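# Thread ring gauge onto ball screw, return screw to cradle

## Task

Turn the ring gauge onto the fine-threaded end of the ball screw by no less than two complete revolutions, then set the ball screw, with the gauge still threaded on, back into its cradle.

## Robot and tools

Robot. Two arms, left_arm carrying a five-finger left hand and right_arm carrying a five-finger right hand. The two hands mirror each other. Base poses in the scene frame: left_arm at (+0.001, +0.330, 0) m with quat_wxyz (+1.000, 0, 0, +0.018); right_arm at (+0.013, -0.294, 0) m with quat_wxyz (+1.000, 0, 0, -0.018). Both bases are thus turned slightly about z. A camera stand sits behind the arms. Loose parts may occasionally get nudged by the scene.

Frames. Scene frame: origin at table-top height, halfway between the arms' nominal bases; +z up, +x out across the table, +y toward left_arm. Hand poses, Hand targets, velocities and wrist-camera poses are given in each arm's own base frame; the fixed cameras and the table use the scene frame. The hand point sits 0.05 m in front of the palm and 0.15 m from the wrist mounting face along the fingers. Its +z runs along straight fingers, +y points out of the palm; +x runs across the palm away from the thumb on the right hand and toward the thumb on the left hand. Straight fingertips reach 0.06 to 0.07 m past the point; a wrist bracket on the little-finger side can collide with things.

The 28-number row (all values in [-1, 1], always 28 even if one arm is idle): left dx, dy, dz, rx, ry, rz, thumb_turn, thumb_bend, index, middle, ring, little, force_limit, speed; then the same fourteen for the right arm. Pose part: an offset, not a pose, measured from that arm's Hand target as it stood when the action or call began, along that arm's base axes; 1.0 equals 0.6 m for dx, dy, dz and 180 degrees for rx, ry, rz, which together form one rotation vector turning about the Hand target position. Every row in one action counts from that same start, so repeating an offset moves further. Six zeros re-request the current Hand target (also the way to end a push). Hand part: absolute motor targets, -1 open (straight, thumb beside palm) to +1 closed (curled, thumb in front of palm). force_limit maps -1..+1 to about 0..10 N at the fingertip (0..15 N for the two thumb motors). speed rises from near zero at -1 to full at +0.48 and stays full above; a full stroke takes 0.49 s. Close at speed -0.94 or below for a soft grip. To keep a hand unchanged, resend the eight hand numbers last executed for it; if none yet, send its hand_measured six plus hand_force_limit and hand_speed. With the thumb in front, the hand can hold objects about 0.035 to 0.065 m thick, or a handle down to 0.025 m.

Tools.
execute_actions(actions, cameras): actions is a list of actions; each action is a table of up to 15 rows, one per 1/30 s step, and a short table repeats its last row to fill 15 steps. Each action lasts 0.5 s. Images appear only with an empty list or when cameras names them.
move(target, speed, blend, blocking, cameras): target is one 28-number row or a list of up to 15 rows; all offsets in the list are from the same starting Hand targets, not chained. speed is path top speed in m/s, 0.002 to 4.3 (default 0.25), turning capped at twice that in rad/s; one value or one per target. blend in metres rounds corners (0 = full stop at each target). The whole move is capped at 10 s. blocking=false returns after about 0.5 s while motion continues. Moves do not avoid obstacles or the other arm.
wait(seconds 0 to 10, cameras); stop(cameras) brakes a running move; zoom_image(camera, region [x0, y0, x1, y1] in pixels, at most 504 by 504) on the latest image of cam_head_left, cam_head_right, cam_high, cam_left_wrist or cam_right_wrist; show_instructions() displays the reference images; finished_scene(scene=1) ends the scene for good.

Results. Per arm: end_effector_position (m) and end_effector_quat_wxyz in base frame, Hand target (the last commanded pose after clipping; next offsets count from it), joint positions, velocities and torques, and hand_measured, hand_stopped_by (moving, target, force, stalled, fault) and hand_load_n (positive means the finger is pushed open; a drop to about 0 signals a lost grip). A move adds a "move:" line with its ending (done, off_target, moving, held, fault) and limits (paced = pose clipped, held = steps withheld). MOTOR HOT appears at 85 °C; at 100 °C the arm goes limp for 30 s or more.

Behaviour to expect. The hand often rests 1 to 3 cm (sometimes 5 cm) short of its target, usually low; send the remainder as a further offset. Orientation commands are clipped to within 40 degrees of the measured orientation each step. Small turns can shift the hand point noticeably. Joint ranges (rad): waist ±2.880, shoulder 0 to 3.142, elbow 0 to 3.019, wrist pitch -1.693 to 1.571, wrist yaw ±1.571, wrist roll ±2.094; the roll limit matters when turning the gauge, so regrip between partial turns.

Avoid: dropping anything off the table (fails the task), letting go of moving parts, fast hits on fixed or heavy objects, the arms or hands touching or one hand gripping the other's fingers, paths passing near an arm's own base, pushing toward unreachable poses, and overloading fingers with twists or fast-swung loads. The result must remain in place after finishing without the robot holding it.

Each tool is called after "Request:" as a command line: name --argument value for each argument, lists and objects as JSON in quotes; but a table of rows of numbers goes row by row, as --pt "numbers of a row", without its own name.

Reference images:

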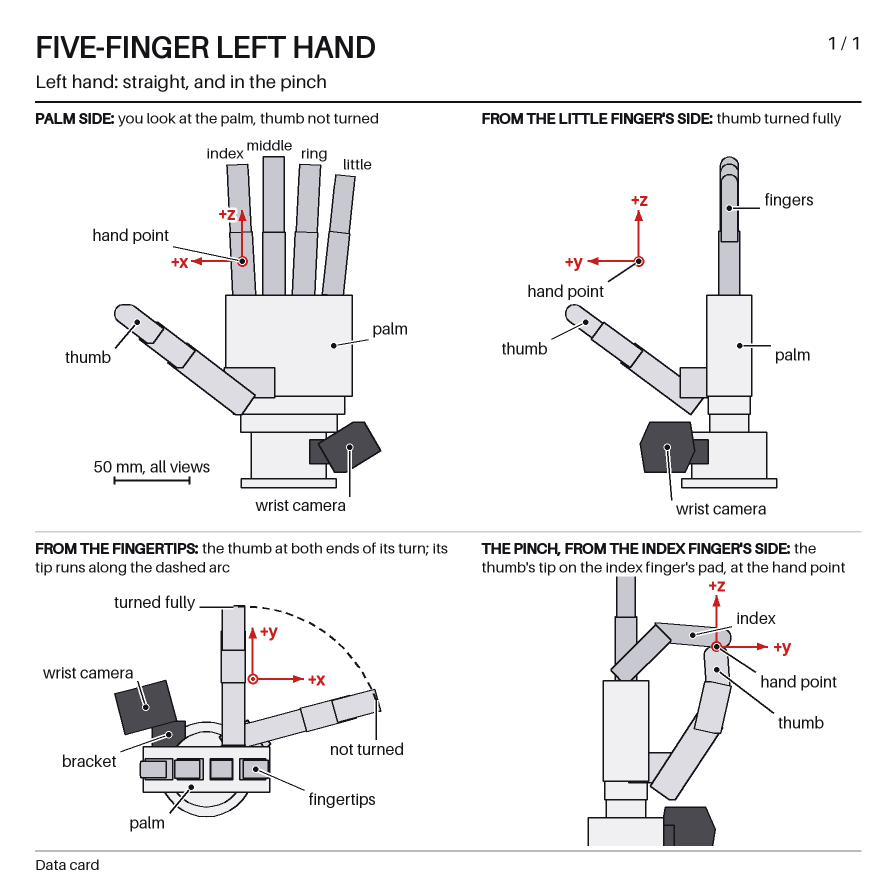

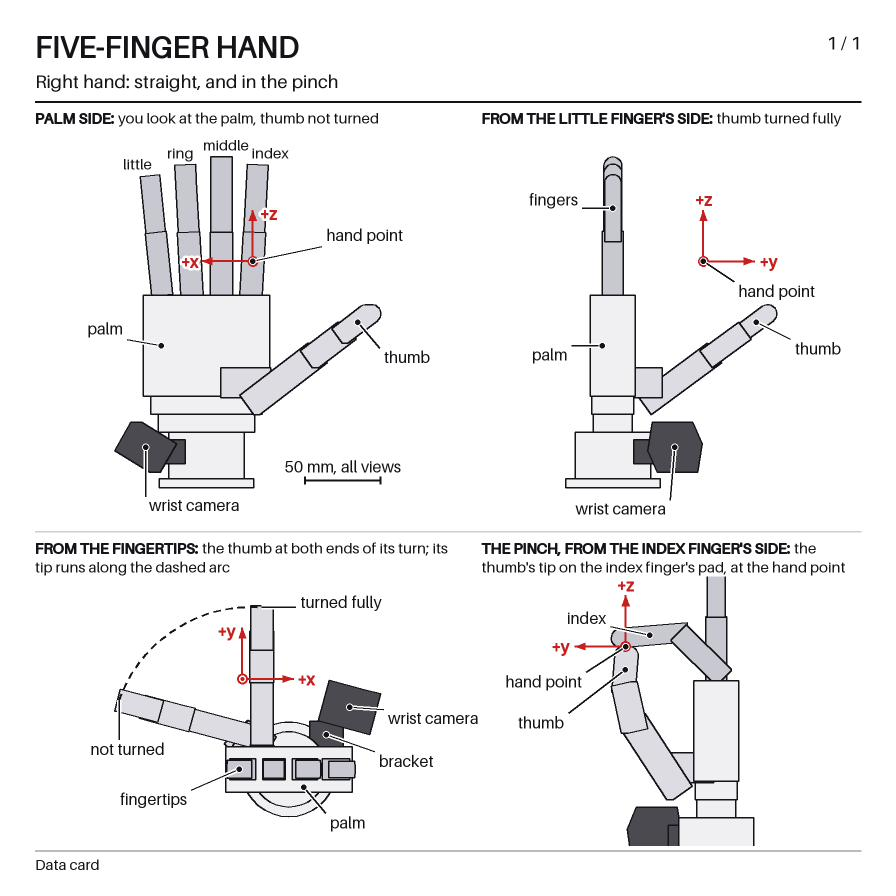

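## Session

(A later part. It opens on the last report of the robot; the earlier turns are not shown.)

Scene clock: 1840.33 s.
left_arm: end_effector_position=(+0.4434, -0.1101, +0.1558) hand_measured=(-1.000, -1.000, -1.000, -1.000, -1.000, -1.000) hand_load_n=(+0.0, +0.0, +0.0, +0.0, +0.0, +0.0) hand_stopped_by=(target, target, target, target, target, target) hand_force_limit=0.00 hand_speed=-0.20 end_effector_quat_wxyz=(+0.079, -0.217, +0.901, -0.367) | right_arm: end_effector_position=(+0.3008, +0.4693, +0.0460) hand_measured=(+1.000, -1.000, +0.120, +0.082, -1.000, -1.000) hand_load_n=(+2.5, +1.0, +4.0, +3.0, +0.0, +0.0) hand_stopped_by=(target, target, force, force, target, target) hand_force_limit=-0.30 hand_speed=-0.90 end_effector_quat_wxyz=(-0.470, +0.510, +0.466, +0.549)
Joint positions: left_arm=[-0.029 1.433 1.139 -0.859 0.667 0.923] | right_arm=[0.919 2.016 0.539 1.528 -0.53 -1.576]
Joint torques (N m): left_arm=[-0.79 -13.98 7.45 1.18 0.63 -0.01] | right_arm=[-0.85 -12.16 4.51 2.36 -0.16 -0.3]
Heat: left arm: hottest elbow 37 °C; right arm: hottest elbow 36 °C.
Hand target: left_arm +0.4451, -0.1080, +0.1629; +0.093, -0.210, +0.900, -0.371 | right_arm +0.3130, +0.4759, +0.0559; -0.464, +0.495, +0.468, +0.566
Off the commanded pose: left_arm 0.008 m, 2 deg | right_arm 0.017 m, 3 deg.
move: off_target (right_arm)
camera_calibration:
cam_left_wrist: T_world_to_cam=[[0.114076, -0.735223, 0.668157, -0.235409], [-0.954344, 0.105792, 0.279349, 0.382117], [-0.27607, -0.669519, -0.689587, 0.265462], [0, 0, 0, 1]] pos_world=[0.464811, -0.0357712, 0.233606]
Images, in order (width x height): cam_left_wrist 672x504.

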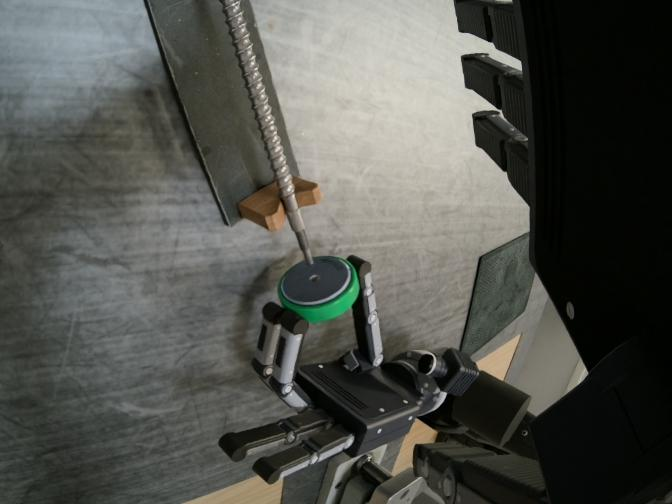

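Request:
move --target '[0.0498,-0.1168,0.0205,0.2222,0.1143,0,-1,-1,-1,-1,-1,-1,0.0,-0.2, 0,0,0,0,0,0, 1,-1,0.25,0.25,-1,-1,-0.3,-0.9]' --speed 0.15 --cameras '["cam_left_wrist", "cam_head_left", "cam_head_right"]'

Request:
zoom_image --camera "cam_left_wrist" --region '[300, 160, 440, 300]'

Request:
zoom_image --camera "cam_head_left" --region '[225, 245, 275, 295]'

Request:
zoom_image --camera "cam_head_right" --region '[230, 240, 280, 290]'

Scene clock: 1860.20 s.
left_arm: end_effector_position=(+0.4606, -0.1701, +0.1633) hand_measured=(-1.000, -1.000, -1.000, -1.000, -1.000, -1.000) hand_load_n=(+0.0, +0.0, +0.0, +0.0, +0.0, +0.0) hand_stopped_by=(target, target, target, target, target, target) hand_force_limit=0.00 hand_speed=-0.20 end_effector_quat_wxyz=(-0.015, -0.225, +0.974, +0.010) | right_arm: end_effector_position=(+0.3008, +0.4693, +0.0458) hand_measured=(+1.000, -1.000, +0.120, +0.082, -1.000, -1.000) hand_load_n=(+2.5, +1.5, +4.0, +3.0, +0.0, +0.0) hand_stopped_by=(target, target, force, force, target, target) hand_force_limit=-0.30 hand_speed=-0.90 end_effector_quat_wxyz=(-0.470, +0.510, +0.466, +0.548)
Joint positions: left_arm=[-0.387 1.837 1.708 -1.477 0.001 0.73] | right_arm=[0.919 2.017 0.539 1.528 -0.53 -1.576]
Joint torques (N m): left_arm=[-1.55 -17.55 11.67 -0.16 -0.02 -0.22] | right_arm=[-0.85 -12.04 4.52 2.36 -0.15 -0.29]
Heat: left arm: hottest elbow 37 °C; right arm: hottest elbow 35 °C.
Hand target: left_arm +0.4750, -0.1780, +0.1752; +0.000, -0.227, +0.974, +0.001 | right_arm +0.3130, +0.4759, +0.0558; -0.464, +0.495, +0.468, +0.566
Off the commanded pose: left_arm 0.020 m, 2 deg | right_arm 0.017 m, 3 deg.
move: off_target (left_arm, right_arm)
camera_calibration:
cam_left_wrist: T_world_to_cam=[[0.208109, -0.977497, -0.0344869, -0.256346], [-0.79348, -0.189338, 0.578394, 0.229667], [-0.571909, -0.0930044, -0.815028, 0.490116], [0, 0, 0, 1]] pos_world=[0.515886, -0.16151, 0.257779]
Images, in order (width x height): cam_head_left 504x504, cam_head_right 504x504, cam_left_wrist 672x504.

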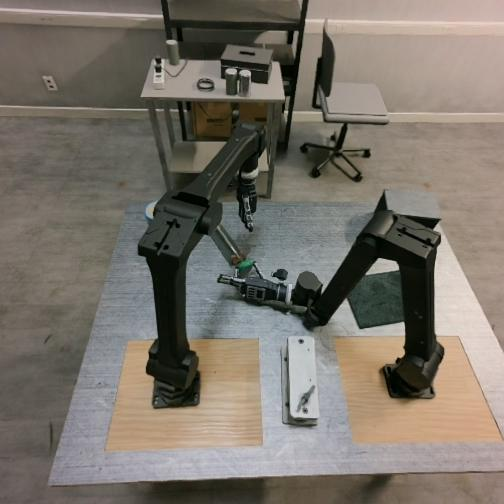

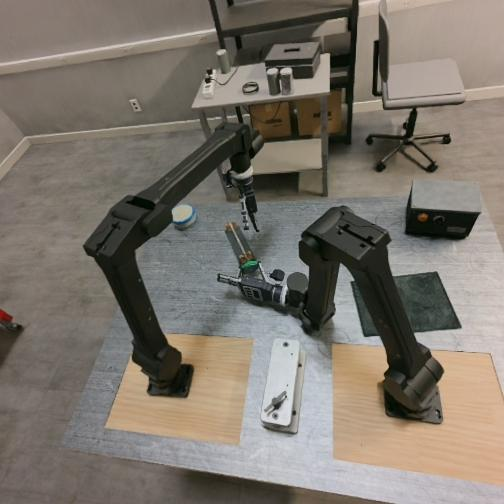

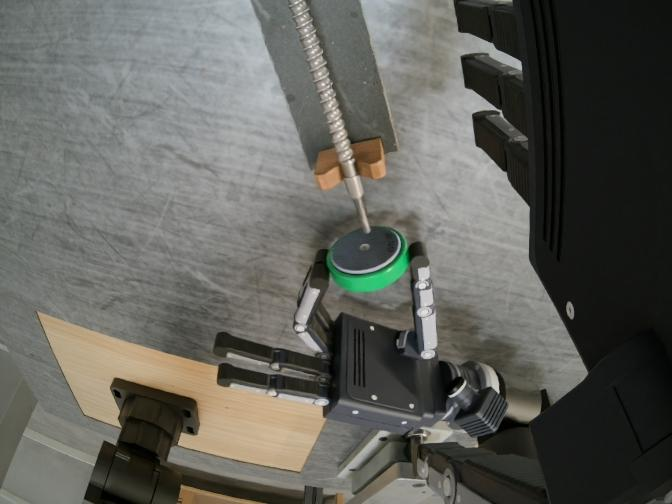

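Scaled by 3.600 from the camera's 672x504 image, which has a finer 960x720 frame.

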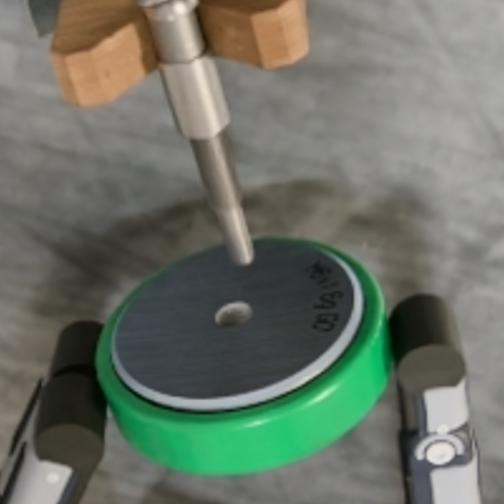

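Scaled by 10.080 from the camera's 504x504 image, which has a finer 720x720 frame.

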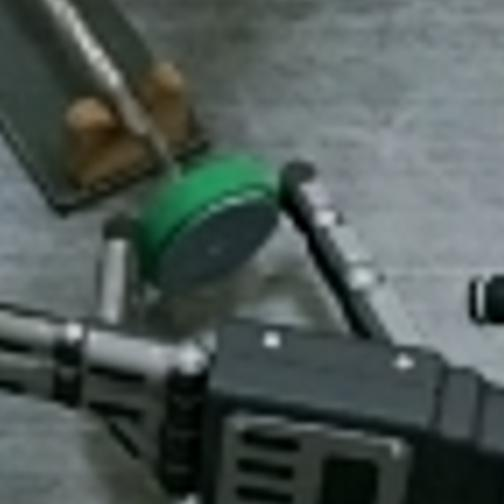

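Scaled by 10.080 from the camera's 504x504 image, which has a finer 720x720 frame.

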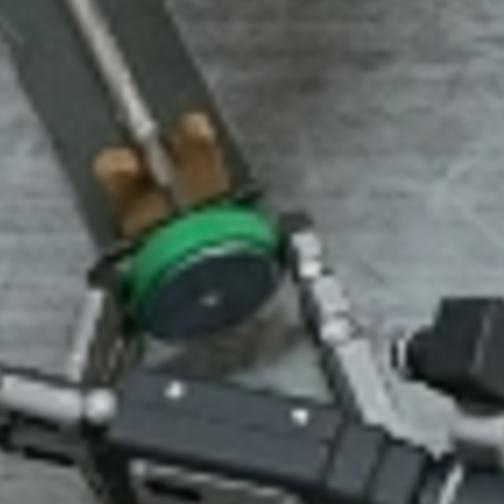

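Request:
move --pt "0 0 0 0 0 0 -1 -1 -1 -1 -1 -1 0.0 -0.2 -0.088 -0.0218 0.0193 -0.0143 0.0191 0 1 -1 0.25 0.25 -1 -1 -0.3 -0.9" --pt "0 0 0 0 0 0 -1 -1 -1 -1 -1 -1 0.0 -0.2 0 -0.0065 -0.0082 -0.0143 0.0191 0 1 -1 0.25 0.25 -1 -1 -0.3 -0.9" --speed 0.05 --cameras '["cam_left_wrist"]'

Request:
zoom_image --camera "cam_left_wrist" --region '[300, 160, 440, 300]'

Scene clock: 1897.63 s.
left_arm: end_effector_position=(+0.4606, -0.1701, +0.1633) hand_measured=(-1.000, -1.000, -1.000, -1.000, -1.000, -1.000) hand_load_n=(+0.0, +0.0, +0.0, +0.0, +0.0, +0.0) hand_stopped_by=(target, target, target, target, target, target) hand_force_limit=0.00 hand_speed=-0.20 end_effector_quat_wxyz=(-0.015, -0.225, +0.974, +0.010) | right_arm: end_effector_position=(+0.3005, +0.4641, +0.0410) hand_measured=(+1.000, -1.000, +0.120, +0.082, -1.000, -1.000) hand_load_n=(+2.5, +1.5, +4.0, +3.0, +0.0, +0.0) hand_stopped_by=(target, target, force, force, target, target) hand_force_limit=-0.30 hand_speed=-0.90 end_effector_quat_wxyz=(-0.467, +0.534, +0.469, +0.526)
Joint positions: left_arm=[-0.387 1.837 1.708 -1.477 0.001 0.73] | right_arm=[0.911 1.966 0.524 1.43 -0.537 -1.573]
Joint torques (N m): left_arm=[-1.73 -17.38 11.75 -0.14 -0.03 -0.18] | right_arm=[-0.67 -11.93 4.93 2.41 -0.18 -0.11]
Heat: left arm: hottest elbow 39 °C; right arm: hottest elbow 35 °C.
Hand target: left_arm +0.4750, -0.1781, +0.1752; +0.000, -0.227, +0.974, +0.001 | right_arm +0.3131, +0.4721, +0.0511; -0.466, +0.522, +0.467, +0.540
Off the commanded pose: left_arm 0.020 m, 2 deg | right_arm 0.018 m, 2 deg.
move: off_target (left_arm, right_arm)
camera_calibration:
cam_left_wrist: T_world_to_cam=[[0.208531, -0.977405, -0.034553, -0.256533], [-0.793377, -0.189716, 0.578412, 0.229548], [-0.571898, -0.0932031, -0.815012, 0.490075], [0, 0, 0, 1]] pos_world=[0.515886, -0.161511, 0.25778]
Images, in order (width x height): cam_left_wrist 672x504.

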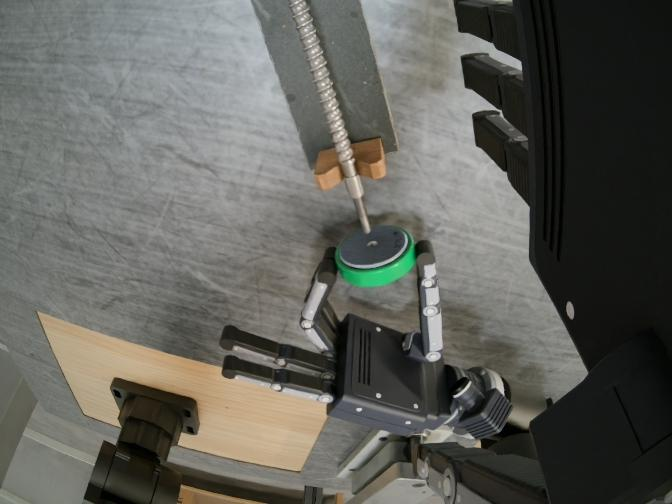

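Scaled by 3.600 from the camera's 672x504 image, which has a finer 960x720 frame.

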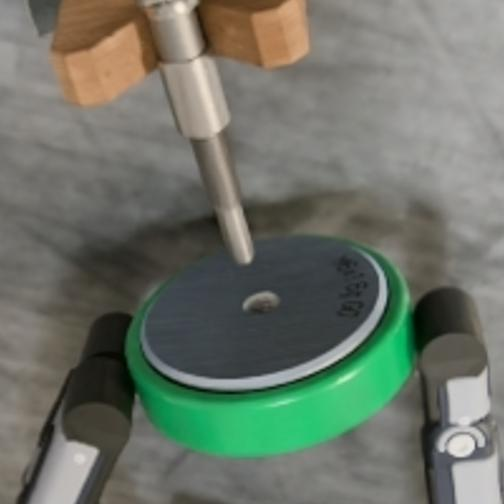

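Request:
move --target '[-0.0498,0.1168,-0.0205,-0.2222,-0.1143,0,-1,-1,-1,-1,-1,-1,0.0,-0.2, 0,0,0,0,0,0, 1,-1,0.25,0.25,-1,-1,-0.3,-0.9]' --speed 0.15 --cameras '["cam_left_wrist"]'

Request:
zoom_image --camera "cam_left_wrist" --region '[250, 200, 390, 340]'

Scene clock: 1918.77 s.
left_arm: end_effector_position=(+0.4435, -0.1102, +0.1559) hand_measured=(-1.000, -1.000, -1.000, -1.000, -1.000, -1.000) hand_load_n=(+0.0, +0.0, +0.0, +0.0, +0.0, +0.0) hand_stopped_by=(target, target, target, target, target, target) hand_force_limit=0.00 hand_speed=-0.20 end_effector_quat_wxyz=(+0.079, -0.217, +0.901, -0.367) | right_arm: end_effector_position=(+0.3004, +0.4641, +0.0408) hand_measured=(+1.000, -1.000, +0.120, +0.082, -1.000, -1.000) hand_load_n=(+2.0, +1.5, +3.5, +3.0, +0.0, +0.0) hand_stopped_by=(target, target, force, force, target, target) hand_force_limit=-0.30 hand_speed=-0.90 end_effector_quat_wxyz=(-0.467, +0.534, +0.470, +0.526)
Joint positions: left_arm=[-0.029 1.433 1.139 -0.859 0.666 0.922] | right_arm=[0.911 1.966 0.524 1.43 -0.537 -1.572]
Joint torques (N m): left_arm=[-0.44 -14.21 7.51 1.39 0.61 -0.05] | right_arm=[-0.91 -11.63 4.93 2.39 -0.18 -0.11]
Heat: left arm: hottest elbow 40 °C; right arm: hottest elbow 35 °C.
Hand target: left_arm +0.4451, -0.1081, +0.1631; +0.093, -0.210, +0.900, -0.371 | right_arm +0.3131, +0.4721, +0.0509; -0.467, +0.522, +0.467, +0.540
Off the commanded pose: left_arm 0.008 m, 2 deg | right_arm 0.018 m, 2 deg.
move: off_target (right_arm)
camera_calibration:
cam_left_wrist: T_world_to_cam=[[0.114284, -0.735436, 0.667887, -0.235656], [-0.954496, 0.105123, 0.279082, 0.382184], [-0.275458, -0.66939, -0.689957, 0.265339], [0, 0, 0, 1]] pos_world=[0.464814, -0.0358712, 0.233804]
Images, in order (width x height): cam_left_wrist 672x504.

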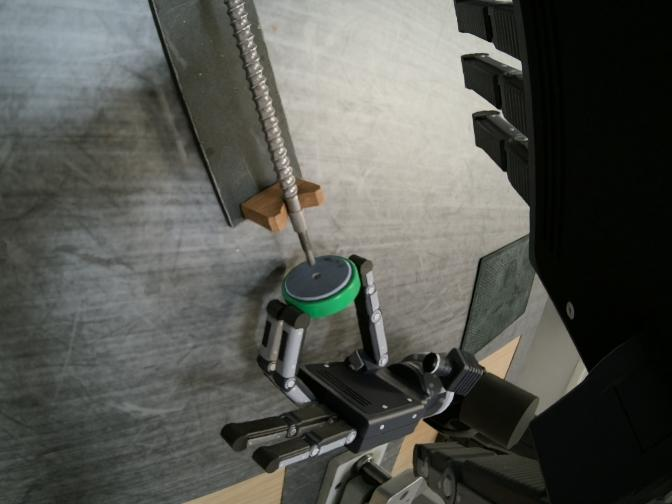

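Scaled by 3.600 from the camera's 672x504 image, which has a finer 960x720 frame.

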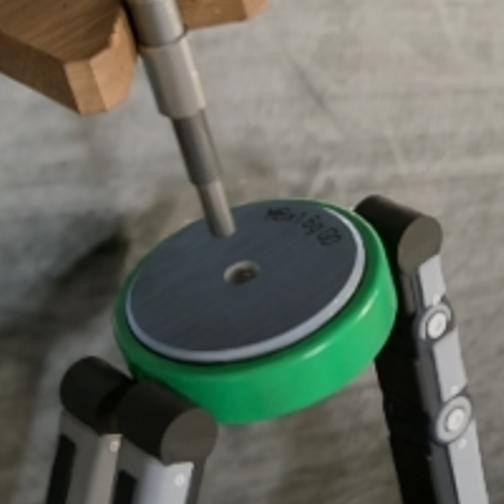

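Request:
move --pt "0 0 0 0 0 0 -1 -1 -1 -1 -1 -1 0.0 -0.2 -0.089 -0.0142 0.0287 -0.0067 0.0089 0 1 -1 0.25 0.25 -1 -1 -0.3 -0.9" --pt "0 0 0 0 0 0 -1 -1 -1 -1 -1 -1 0.0 -0.2 -0.0385 -0.0212 0.0083 -0.0067 0.0089 0 1 -1 0.25 0.25 -1 -1 -0.3 -0.9" --pt "0 0 0 0 0 0 -1 -1 -1 -1 -1 -1 0.0 -0.2 0.003 0.0037 0.0017 -0.0067 0.0089 0 1 -1 0.25 0.25 -1 -1 -0.3 -0.9" --speed 0.05 --blend '[0, 0.008, 0]' --cameras '["cam_left_wrist"]'

Request:
zoom_image --camera "cam_left_wrist" --region '[250, 200, 390, 340]'

Scene clock: 1966.83 s.
left_arm: end_effector_position=(+0.4433, -0.1103, +0.1558) hand_measured=(-1.000, -1.000, -1.000, -1.000, -1.000, -1.000) hand_load_n=(+0.0, +0.0, -0.5, +0.0, +0.0, +0.0) hand_stopped_by=(target, target, target, target, target, target) hand_force_limit=0.00 hand_speed=-0.20 end_effector_quat_wxyz=(+0.079, -0.217, +0.901, -0.367) | right_arm: end_effector_position=(+0.3010, +0.4655, +0.0406) hand_measured=(+1.000, -1.000, +0.120, +0.082, -1.000, -1.000) hand_load_n=(+2.0, +1.5, +4.0, +3.0, +0.0, +0.0) hand_stopped_by=(target, target, force, force, target, target) hand_force_limit=-0.30 hand_speed=-0.90 end_effector_quat_wxyz=(-0.468, +0.547, +0.468, +0.512)
Joint positions: left_arm=[-0.029 1.433 1.139 -0.859 0.666 0.923] | right_arm=[0.911 1.932 0.527 1.362 -0.537 -1.561]
Joint torques (N m): left_arm=[-0.97 -13.86 7.47 1.24 0.63 -0.02] | right_arm=[-0.79 -11.69 5.35 2.37 -0.19 -0.12]
Heat: left arm: hottest elbow 39 °C; right arm: hottest elbow 35 °C.
Hand target: left_arm +0.4450, -0.1081, +0.1629; +0.093, -0.210, +0.900, -0.370 | right_arm +0.3149, +0.4742, +0.0520; -0.467, +0.535, +0.466, +0.528
Off the commanded pose: left_arm 0.008 m, 2 deg | right_arm 0.020 m, 2 deg.
move: off_target (right_arm)
camera_calibration:
cam_left_wrist: T_world_to_cam=[[0.114021, -0.735346, 0.668031, -0.23556], [-0.95441, 0.105638, 0.279183, 0.382079], [-0.275865, -0.669408, -0.689776, 0.265323], [0, 0, 0, 1]] pos_world=[0.464712, -0.0359708, 0.233705]
Images, in order (width x height): cam_left_wrist 672x504.

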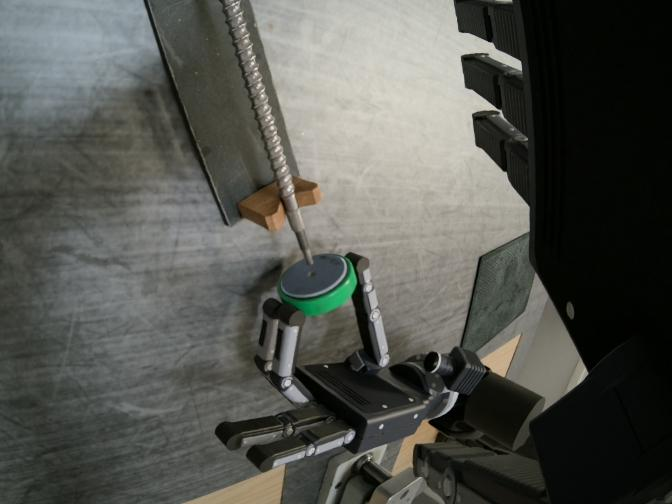

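Scaled by 3.600 from the camera's 672x504 image, which has a finer 960x720 frame.

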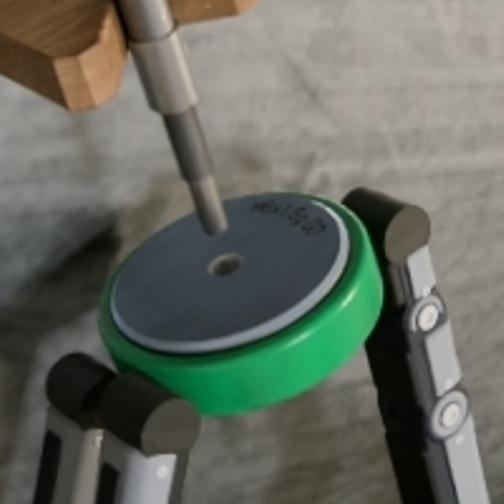

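Request:
move --pt "0 0 0 0 0 0 -1 -1 -1 -1 -1 -1 0.0 -0.2 -0.092 -0.0177 0.0268 0 0 0 1 -1 0.25 0.25 -1 -1 -0.3 -0.9" --pt "0 0 0 0 0 0 -1 -1 -1 -1 -1 -1 0.0 -0.2 -0.0393 -0.0235 0.008 0 0 0 1 -1 0.25 0.25 -1 -1 -0.3 -0.9" --pt "0 0 0 0 0 0 -1 -1 -1 -1 -1 -1 0.0 -0.2 0.0222 0.0133 0.002 0 0 0 1 -1 0.25 0.25 -1 -1 -0.3 -0.9" --speed '[0.06, 0.05, 0.04]' --blend '[0, 0.008, 0]' --cameras '["cam_left_wrist"]'

Request:
zoom_image --camera "cam_left_wrist" --region '[250, 200, 390, 340]'

Scene clock: 1991.80 s.
left_arm: end_effector_position=(+0.4433, -0.1103, +0.1558) hand_measured=(-1.000, -1.000, -1.000, -1.000, -1.000, -1.000) hand_load_n=(+0.0, +0.0, +0.0, +0.0, +0.0, +0.0) hand_stopped_by=(target, target, target, target, target, target) hand_force_limit=0.00 hand_speed=-0.20 end_effector_quat_wxyz=(+0.079, -0.217, +0.901, -0.367) | right_arm: end_effector_position=(+0.3129, +0.4732, +0.0416) hand_measured=(+1.000, -1.000, +0.120, +0.082, -1.000, -1.000) hand_load_n=(+2.0, +1.5, +4.0, +2.5, +0.0, +0.0) hand_stopped_by=(target, target, force, force, target, target) hand_force_limit=-0.30 hand_speed=-0.90 end_effector_quat_wxyz=(-0.469, +0.547, +0.468, +0.512)
Joint positions: left_arm=[-0.029 1.433 1.139 -0.859 0.666 0.923] | right_arm=[0.898 1.938 0.564 1.331 -0.552 -1.56]
Joint torques (N m): left_arm=[-0.85 -14.04 7.46 1.22 0.64 0] | right_arm=[-0.97 -11.93 5.75 2.32 -0.2 -0.13]
Heat: left arm: hottest elbow 38 °C; right arm: hottest elbow 35 °C.
Hand target: left_arm +0.4450, -0.1081, +0.1629; +0.093, -0.210, +0.900, -0.370 | right_arm +0.3282, +0.4822, +0.0532; -0.467, +0.534, +0.466, +0.528
Off the commanded pose: left_arm 0.008 m, 2 deg | right_arm 0.021 m, 2 deg.
move: off_target (right_arm)
camera_calibration:
cam_left_wrist: T_world_to_cam=[[0.114021, -0.735346, 0.668031, -0.23556], [-0.95441, 0.105638, 0.279183, 0.382079], [-0.275865, -0.669408, -0.689776, 0.265323], [0, 0, 0, 1]] pos_world=[0.464712, -0.0359708, 0.233705]
Images, in order (width x height): cam_left_wrist 672x504.

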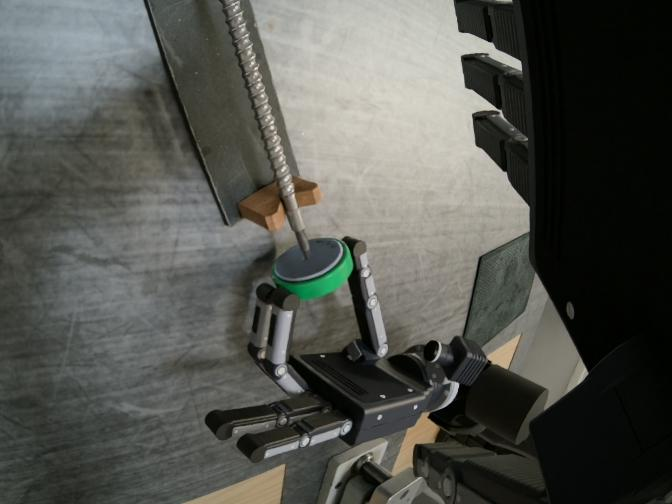

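Scaled by 3.600 from the camera's 672x504 image, which has a finer 960x720 frame.

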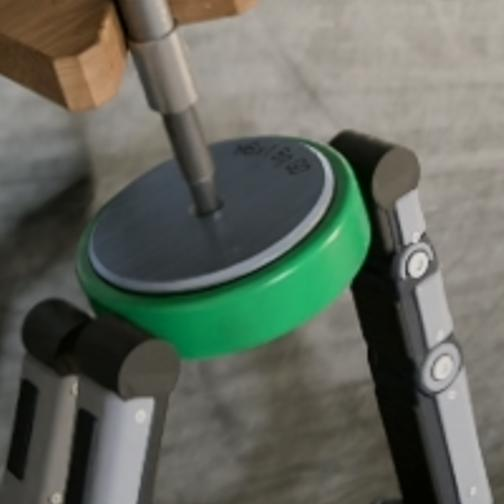

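Request:
move --target '[0,0,0,0,0,0,-1,-1,-1,-1,-1,-1,0.0,-0.2, 0.0114,0.0069,0,0,0,0, 1,-1,0.25,0.25,-1,-1,-0.3,-0.9]' --speed 0.03 --cameras '["cam_left_wrist"]'

Request:
zoom_image --camera "cam_left_wrist" --region '[250, 190, 370, 310]'

Scene clock: 2051.30 s.
left_arm: end_effector_position=(+0.4433, -0.1103, +0.1558) hand_measured=(-1.000, -1.000, -1.000, -1.000, -1.000, -1.000) hand_load_n=(+0.0, +0.0, +0.0, +0.0, +0.0, +0.0) hand_stopped_by=(target, target, target, target, target, target) hand_force_limit=0.00 hand_speed=-0.20 end_effector_quat_wxyz=(+0.079, -0.217, +0.901, -0.367) | right_arm: end_effector_position=(+0.3189, +0.4771, +0.0416) hand_measured=(+1.000, -1.000, +0.120, +0.082, -1.000, -1.000) hand_load_n=(+2.0, +1.5, +4.0, +2.5, +0.0, +0.0) hand_stopped_by=(target, target, force, force, target, target) hand_force_limit=-0.30 hand_speed=-0.90 end_effector_quat_wxyz=(-0.469, +0.547, +0.468, +0.511)
Joint positions: left_arm=[-0.029 1.433 1.139 -0.859 0.666 0.923] | right_arm=[0.891 1.943 0.583 1.317 -0.559 -1.56]
Joint torques (N m): left_arm=[-0.91 -14.04 7.41 1.13 0.64 -0.01] | right_arm=[-1.03 -12.16 6 2.26 -0.18 -0.14]
Heat: left arm: hottest elbow 37 °C; right arm: hottest elbow 35 °C.
Hand target: left_arm +0.4450, -0.1081, +0.1629; +0.093, -0.210, +0.900, -0.370 | right_arm +0.3350, +0.4864, +0.0532; -0.467, +0.534, +0.466, +0.528
Off the commanded pose: left_arm 0.008 m, 2 deg | right_arm 0.022 m, 2 deg.
move: off_target (right_arm)
camera_calibration:
cam_left_wrist: T_world_to_cam=[[0.114021, -0.735346, 0.668031, -0.23556], [-0.95441, 0.105638, 0.279183, 0.382079], [-0.275865, -0.669408, -0.689776, 0.265323], [0, 0, 0, 1]] pos_world=[0.464712, -0.0359708, 0.233705]
Images, in order (width x height): cam_left_wrist 672x504.

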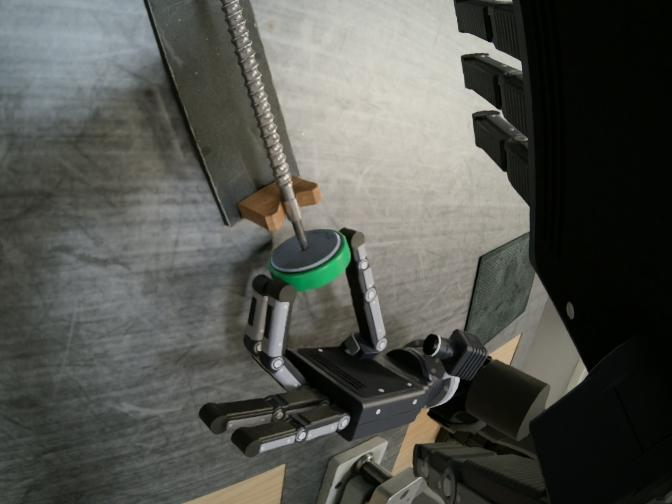

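Scaled by 4.200 from the camera's 672x504 image, which has a finer 960x720 frame.

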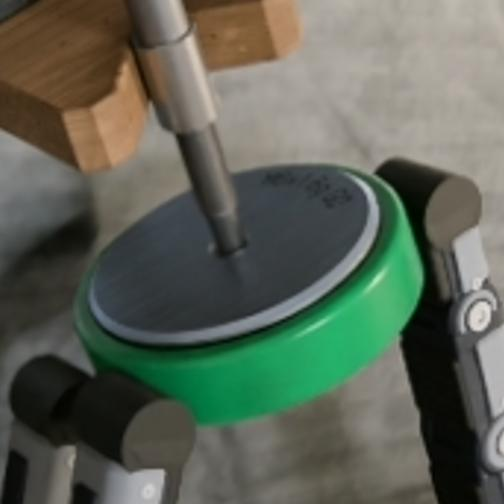

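Request:
move --target '[-0.0077,-0.0493,-0.1548,-0.1221,-0.0683,0.0453,-1,1,-1,-1,-1,-1,0.0,-0.2, 0,0,0,0,0,0, 1,-1,0.25,0.25,-1,-1,-0.3,-0.9]' --speed 0.12 --cameras '["cam_left_wrist", "cam_head_left", "cam_head_right", "cam_high"]'

Request:
zoom_image --camera "cam_high" --region '[210, 100, 350, 260]'

Request:
zoom_image --camera "cam_head_right" --region '[190, 200, 300, 310]'

Scene clock: 2229.60 s.
left_arm: end_effector_position=(+0.4408, -0.1403, +0.0743) hand_measured=(-1.000, +1.000, -1.000, -1.000, -1.000, -1.000) hand_load_n=(+0.0, +0.0, +0.0, +0.0, +0.0, +0.0) hand_stopped_by=(target, target, target, target, target, target) hand_force_limit=0.00 hand_speed=-0.20 end_effector_quat_wxyz=(+0.174, -0.240, +0.783, -0.547) | right_arm: end_effector_position=(+0.3189, +0.4771, +0.0416) hand_measured=(+1.000, -1.000, +0.120, +0.082, -1.000, -1.000) hand_load_n=(+2.0, +1.5, +4.0, +3.0, +0.0, +0.0) hand_stopped_by=(target, target, force, force, target, target) hand_force_limit=-0.30 hand_speed=-0.90 end_effector_quat_wxyz=(-0.469, +0.547, +0.468, +0.511)
Joint positions: left_arm=[0.028 1.461 0.654 0.219 0.907 0.493] | right_arm=[0.891 1.943 0.583 1.317 -0.559 -1.56]
Joint torques (N m): left_arm=[-0.79 -9.52 5.68 1.83 0.53 -0.16] | right_arm=[-0.85 -12.16 6.01 2.32 -0.18 -0.15]
Heat: left arm: hottest elbow 36 °C; right arm: hottest elbow 36 °C.
Hand target: left_arm +0.4405, -0.1376, +0.0700; +0.172, -0.246, +0.781, -0.548 | right_arm +0.3350, +0.4864, +0.0532; -0.467, +0.534, +0.466, +0.528
Off the commanded pose: left_arm 0.005 m, 1 deg | right_arm 0.022 m, 2 deg.
move: off_target (right_arm)
camera_calibration:
cam_left_wrist: T_world_to_cam=[[-0.00895002, -0.425897, 0.904727, -0.122905], [-0.999694, 0.0246873, 0.00173198, 0.434865], [-0.0230729, -0.904435, -0.425988, 0.0242517], [0, 0, 0, 1]] pos_world=[0.434191, -0.0411466, 0.120773]
Images, in order (width x height): cam_head_left 504x504, cam_head_right 504x504, cam_high 504x504, cam_left_wrist 672x504.

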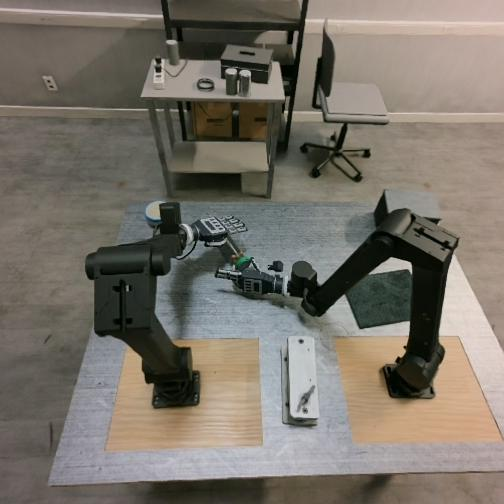

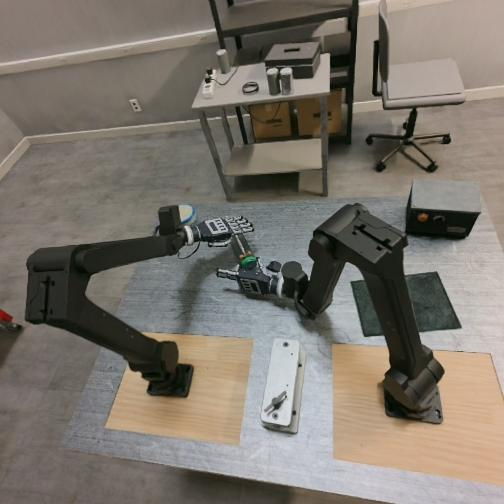

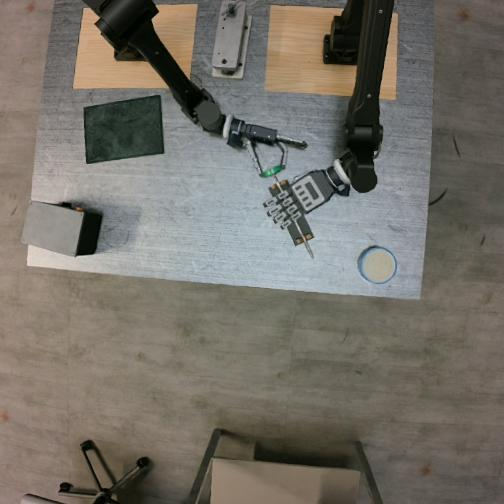

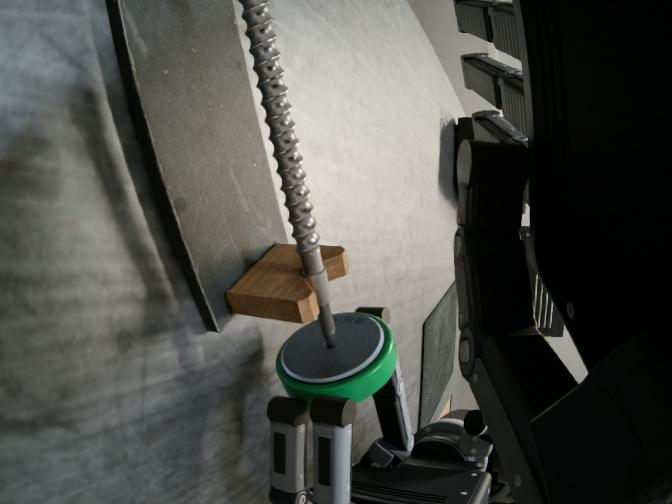

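Scaled by 3.150 from the camera's 504x504 image, which has a finer 720x720 frame.

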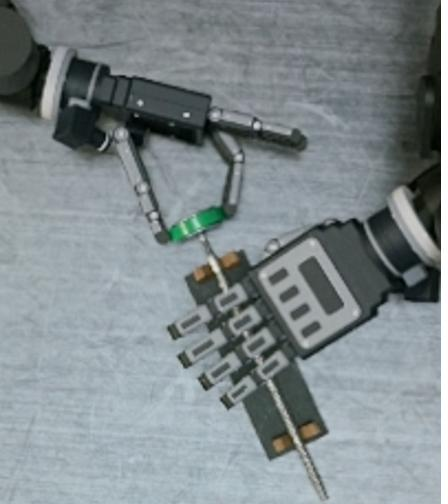

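Scaled by 4.582 from the camera's 504x504 image, which has a finer 720x720 frame.

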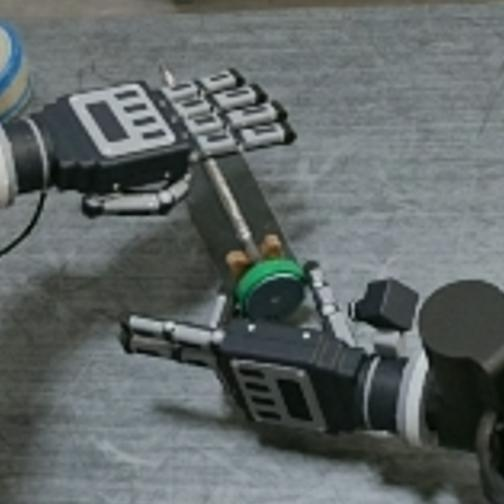

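Request:
zoom_image --camera "cam_left_wrist" --region '[250, 220, 420, 390]'

Scaled by 2.965 from the camera's 672x504 image, which has a finer 960x720 frame.

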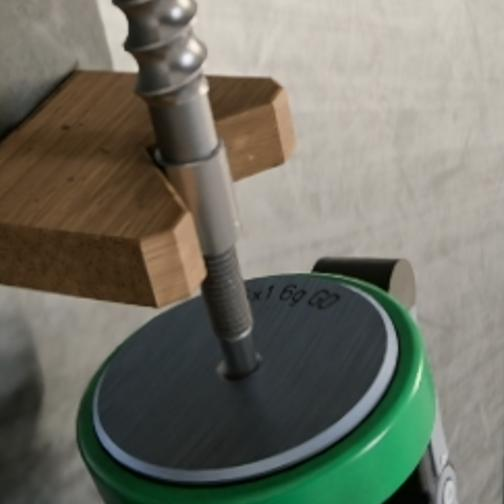

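Request:
move --target '[0,0,-0.075,0,0,0,-1,1,-1,-1,-1,-1,0.0,-0.2, 0,0,0,0,0,0, 1,-1,0.25,0.25,-1,-1,-0.3,-0.9]' --speed 0.06 --cameras '["cam_left_wrist", "cam_head_right"]'

Request:
zoom_image --camera "cam_head_right" --region '[190, 200, 300, 310]'

Scene clock: 2241.27 s.
left_arm: end_effector_position=(+0.4404, -0.1404, +0.0284) hand_measured=(-1.000, +1.000, -1.000, -1.000, -1.000, -1.000) hand_load_n=(+0.0, +0.0, +0.0, +0.0, +0.0, +0.0) hand_stopped_by=(target, target, target, target, target, target) hand_force_limit=0.00 hand_speed=-0.20 end_effector_quat_wxyz=(+0.173, -0.241, +0.783, -0.547) | right_arm: end_effector_position=(+0.3189, +0.4771, +0.0416) hand_measured=(+1.000, -1.000, +0.120, +0.082, -1.000, -1.000) hand_load_n=(+2.0, +1.5, +4.0, +2.5, +0.0, +0.0) hand_stopped_by=(target, target, force, force, target, target) hand_force_limit=-0.30 hand_speed=-0.90 end_effector_quat_wxyz=(-0.469, +0.547, +0.468, +0.511)
Joint positions: left_arm=[0.028 1.587 0.618 0.38 0.907 0.493] | right_arm=[0.891 1.943 0.583 1.317 -0.559 -1.56]
Joint torques (N m): left_arm=[-0.79 -10.23 4.79 1.68 0.54 -0.17] | right_arm=[-0.91 -12.04 6.05 2.29 -0.18 -0.13]
Heat: left arm: hottest elbow 36 °C; right arm: hottest elbow 36 °C.
Hand target: left_arm +0.4405, -0.1376, +0.0251; +0.173, -0.246, +0.781, -0.548 | right_arm +0.3350, +0.4864, +0.0532; -0.467, +0.534, +0.466, +0.528
Off the commanded pose: left_arm 0.004 m, 1 deg | right_arm 0.022 m, 2 deg.
move: off_target (right_arm)
camera_calibration:
cam_left_wrist: T_world_to_cam=[[-0.00686798, -0.425656, 0.904859, -0.0822875], [-0.999689, 0.0246181, 0.00399292, 0.434467], [-0.0239756, -0.90455, -0.425693, 0.00505762], [0, 0, 0, 1]] pos_world=[0.433888, -0.0411471, 0.0748768]
Images, in order (width x height): cam_head_right 504x504, cam_left_wrist 672x504.

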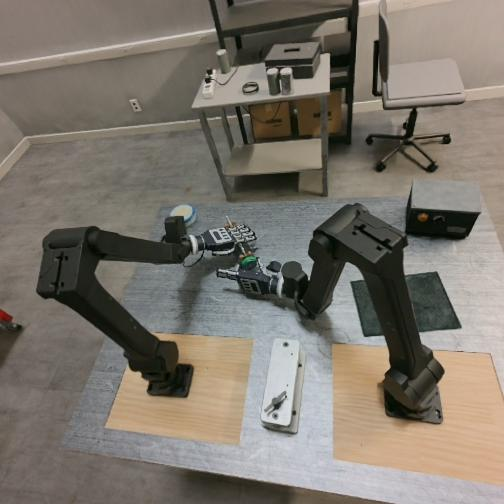

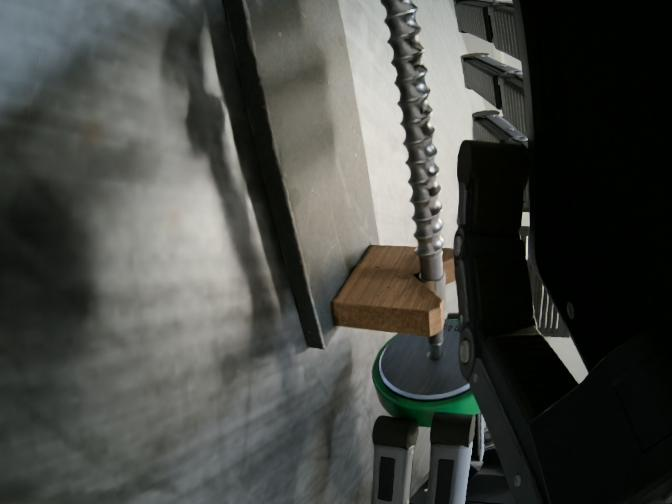

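Scaled by 4.582 from the camera's 504x504 image, which has a finer 720x720 frame.

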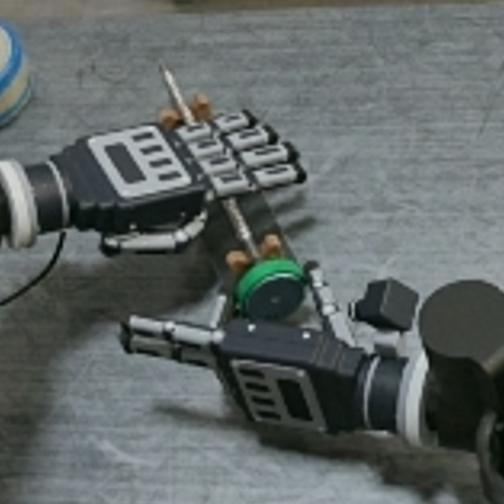

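Request:
move --target '[0,0,-0.037,0,0,0,-1,1,-1,-1,-1,-1,0.0,-0.2, 0,0,0,0,0,0, 1,-1,0.25,0.25,-1,-1,-0.3,-0.9]' --speed 0.04 --cameras '["cam_left_wrist", "cam_head_right"]'

Request:
zoom_image --camera "cam_head_right" --region '[190, 200, 300, 310]'

Scene clock: 2246.40 s.
left_arm: end_effector_position=(+0.4415, -0.1404, +0.0078) hand_measured=(-1.000, +1.000, -1.000, -1.000, -1.000, -1.000) hand_load_n=(+0.0, +0.0, +0.0, +0.0, +0.0, +0.0) hand_stopped_by=(target, target, target, target, target, target) hand_force_limit=0.00 hand_speed=-0.20 end_effector_quat_wxyz=(+0.174, -0.240, +0.783, -0.548) | right_arm: end_effector_position=(+0.3189, +0.4771, +0.0416) hand_measured=(+1.000, -1.000, +0.120, +0.082, -1.000, -1.000) hand_load_n=(+2.0, +1.5, +4.5, +2.5, +0.0, +0.0) hand_stopped_by=(target, target, force, force, target, target) hand_force_limit=-0.30 hand_speed=-0.90 end_effector_quat_wxyz=(-0.469, +0.547, +0.468, +0.511)
Joint positions: left_arm=[0.028 1.654 0.608 0.46 0.909 0.492] | right_arm=[0.891 1.943 0.583 1.317 -0.559 -1.56]
Joint torques (N m): left_arm=[-0.67 -10.64 4.21 1.87 0.48 -0.17] | right_arm=[-0.97 -12.04 6 2.28 -0.18 -0.15]
Heat: left arm: hottest elbow 36 °C; right arm: hottest elbow 36 °C.
Hand target: left_arm +0.4404, -0.1376, +0.0029; +0.173, -0.246, +0.781, -0.548 | right_arm +0.3350, +0.4864, +0.0532; -0.467, +0.534, +0.466, +0.528
Off the commanded pose: left_arm 0.006 m, 1 deg | right_arm 0.022 m, 2 deg.
move: off_target (right_arm)
camera_calibration:
cam_left_wrist: T_world_to_cam=[[-0.0108094, -0.424842, 0.905203, -0.0616901], [-0.999678, 0.0253865, -0.0000227742, 0.435694], [-0.0229703, -0.904912, -0.424979, -0.00417563], [0, 0, 0, 1]] pos_world=[0.434791, -0.0410478, 0.0540774]
Images, in order (width x height): cam_head_right 504x504, cam_left_wrist 672x504.

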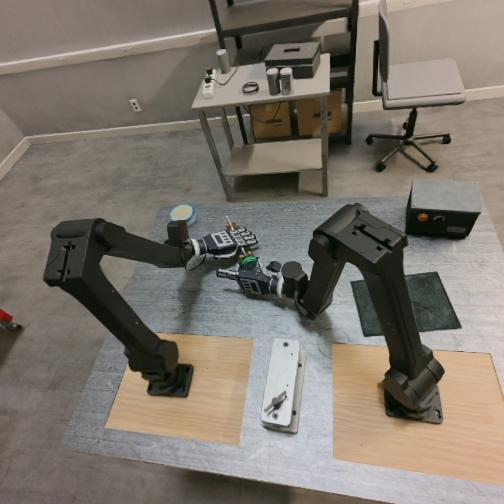

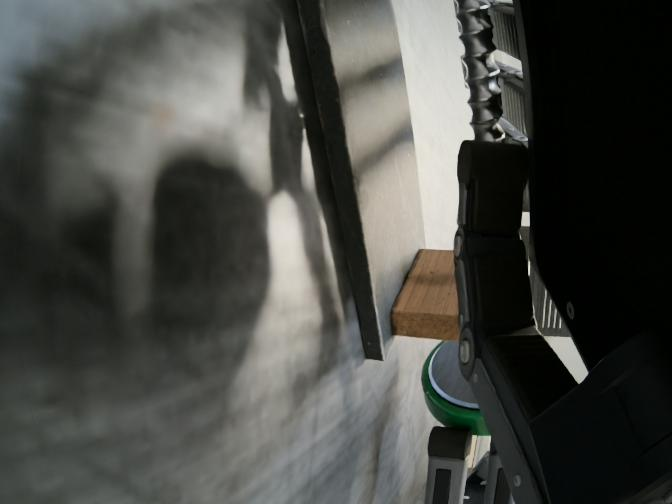

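Scaled by 4.582 from the camera's 504x504 image, which has a finer 720x720 frame.

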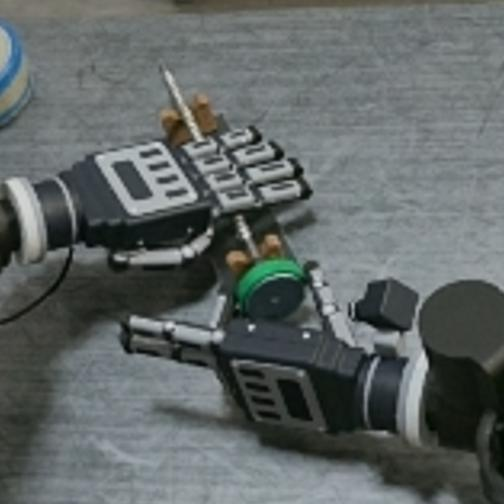

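Request:
zoom_image --camera "cam_left_wrist" --region '[400, 0, 560, 160]'

Scaled by 3.150 from the camera's 672x504 image, which has a finer 960x720 frame.

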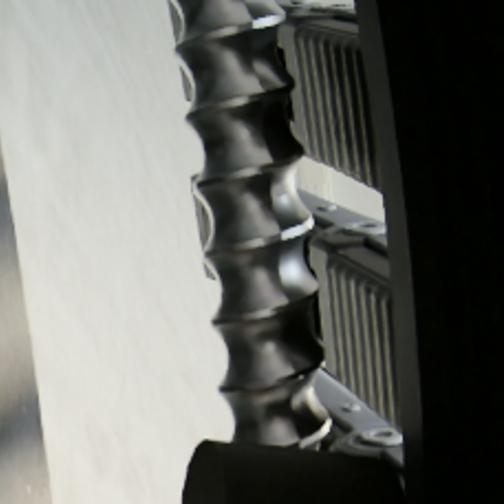

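Request:
move --target '[0,0,-0.0133,0,0,0,-1,1,-1,-1,-1,-1,0.0,-0.2, 0,0,0,0,0,0, 1,-1,0.25,0.25,-1,-1,-0.3,-0.9]' --speed 0.03 --cameras '["cam_left_wrist", "cam_head_right"]'

Request:
zoom_image --camera "cam_left_wrist" --region '[400, 0, 560, 160]'

Scene clock: 2261.80 s.
left_arm: end_effector_position=(+0.4444, -0.1408, +0.0054) hand_measured=(-1.000, +1.000, -1.000, -1.000, -1.000, -1.000) hand_load_n=(+0.0, +0.0, +0.0, +0.0, +0.0, +0.0) hand_stopped_by=(target, target, target, target, target, target) hand_force_limit=0.00 hand_speed=-0.20 end_effector_quat_wxyz=(+0.180, -0.234, +0.781, -0.551) | right_arm: end_effector_position=(+0.3189, +0.4771, +0.0416) hand_measured=(+1.000, -1.000, +0.120, +0.082, -1.000, -1.000) hand_load_n=(+2.5, +1.5, +4.0, +2.5, +0.0, +0.0) hand_stopped_by=(target, target, force, force, target, target) hand_force_limit=-0.30 hand_speed=-0.90 end_effector_quat_wxyz=(-0.469, +0.547, +0.468, +0.511)
Joint positions: left_arm=[0.028 1.671 0.608 0.494 0.912 0.492] | right_arm=[0.891 1.943 0.583 1.317 -0.559 -1.56]
Joint torques (N m): left_arm=[-0.62 -9.58 3.92 1.8 0.29 -0.17] | right_arm=[-0.91 -11.99 6.02 2.29 -0.19 -0.13]
Heat: left arm: hottest elbow 35 °C; right arm: hottest elbow 36 °C.
Hand target: left_arm +0.4404, -0.1376, -0.0051; +0.173, -0.247, +0.781, -0.548 | right_arm +0.3350, +0.4864, +0.0532; -0.467, +0.534, +0.466, +0.528
Off the commanded pose: left_arm 0.012 m, 2 deg | right_arm 0.022 m, 2 deg.
move: off_target (left_arm, right_arm)
camera_calibration:
cam_left_wrist: T_world_to_cam=[[-0.0277129, -0.423343, 0.905545, -0.0519028], [-0.999444, 0.0285471, -0.0172408, 0.439126], [-0.018552, -0.90552, -0.423899, -0.00755267], [0, 0, 0, 1]] pos_world=[0.437303, -0.0413476, 0.0513696]
Images, in order (width x height): cam_head_right 504x504, cam_left_wrist 672x504.

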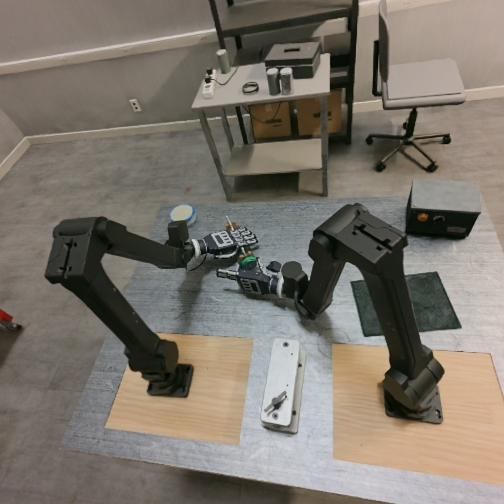

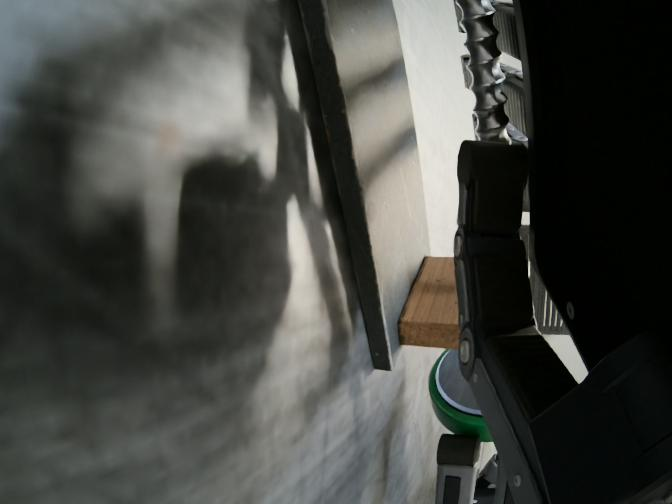

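Scaled by 3.150 from the camera's 672x504 image, which has a finer 960x720 frame.

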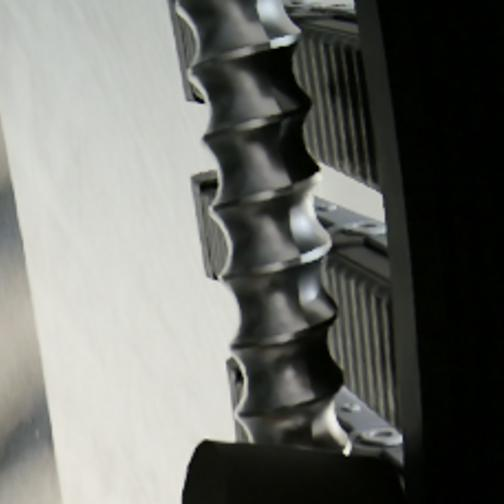

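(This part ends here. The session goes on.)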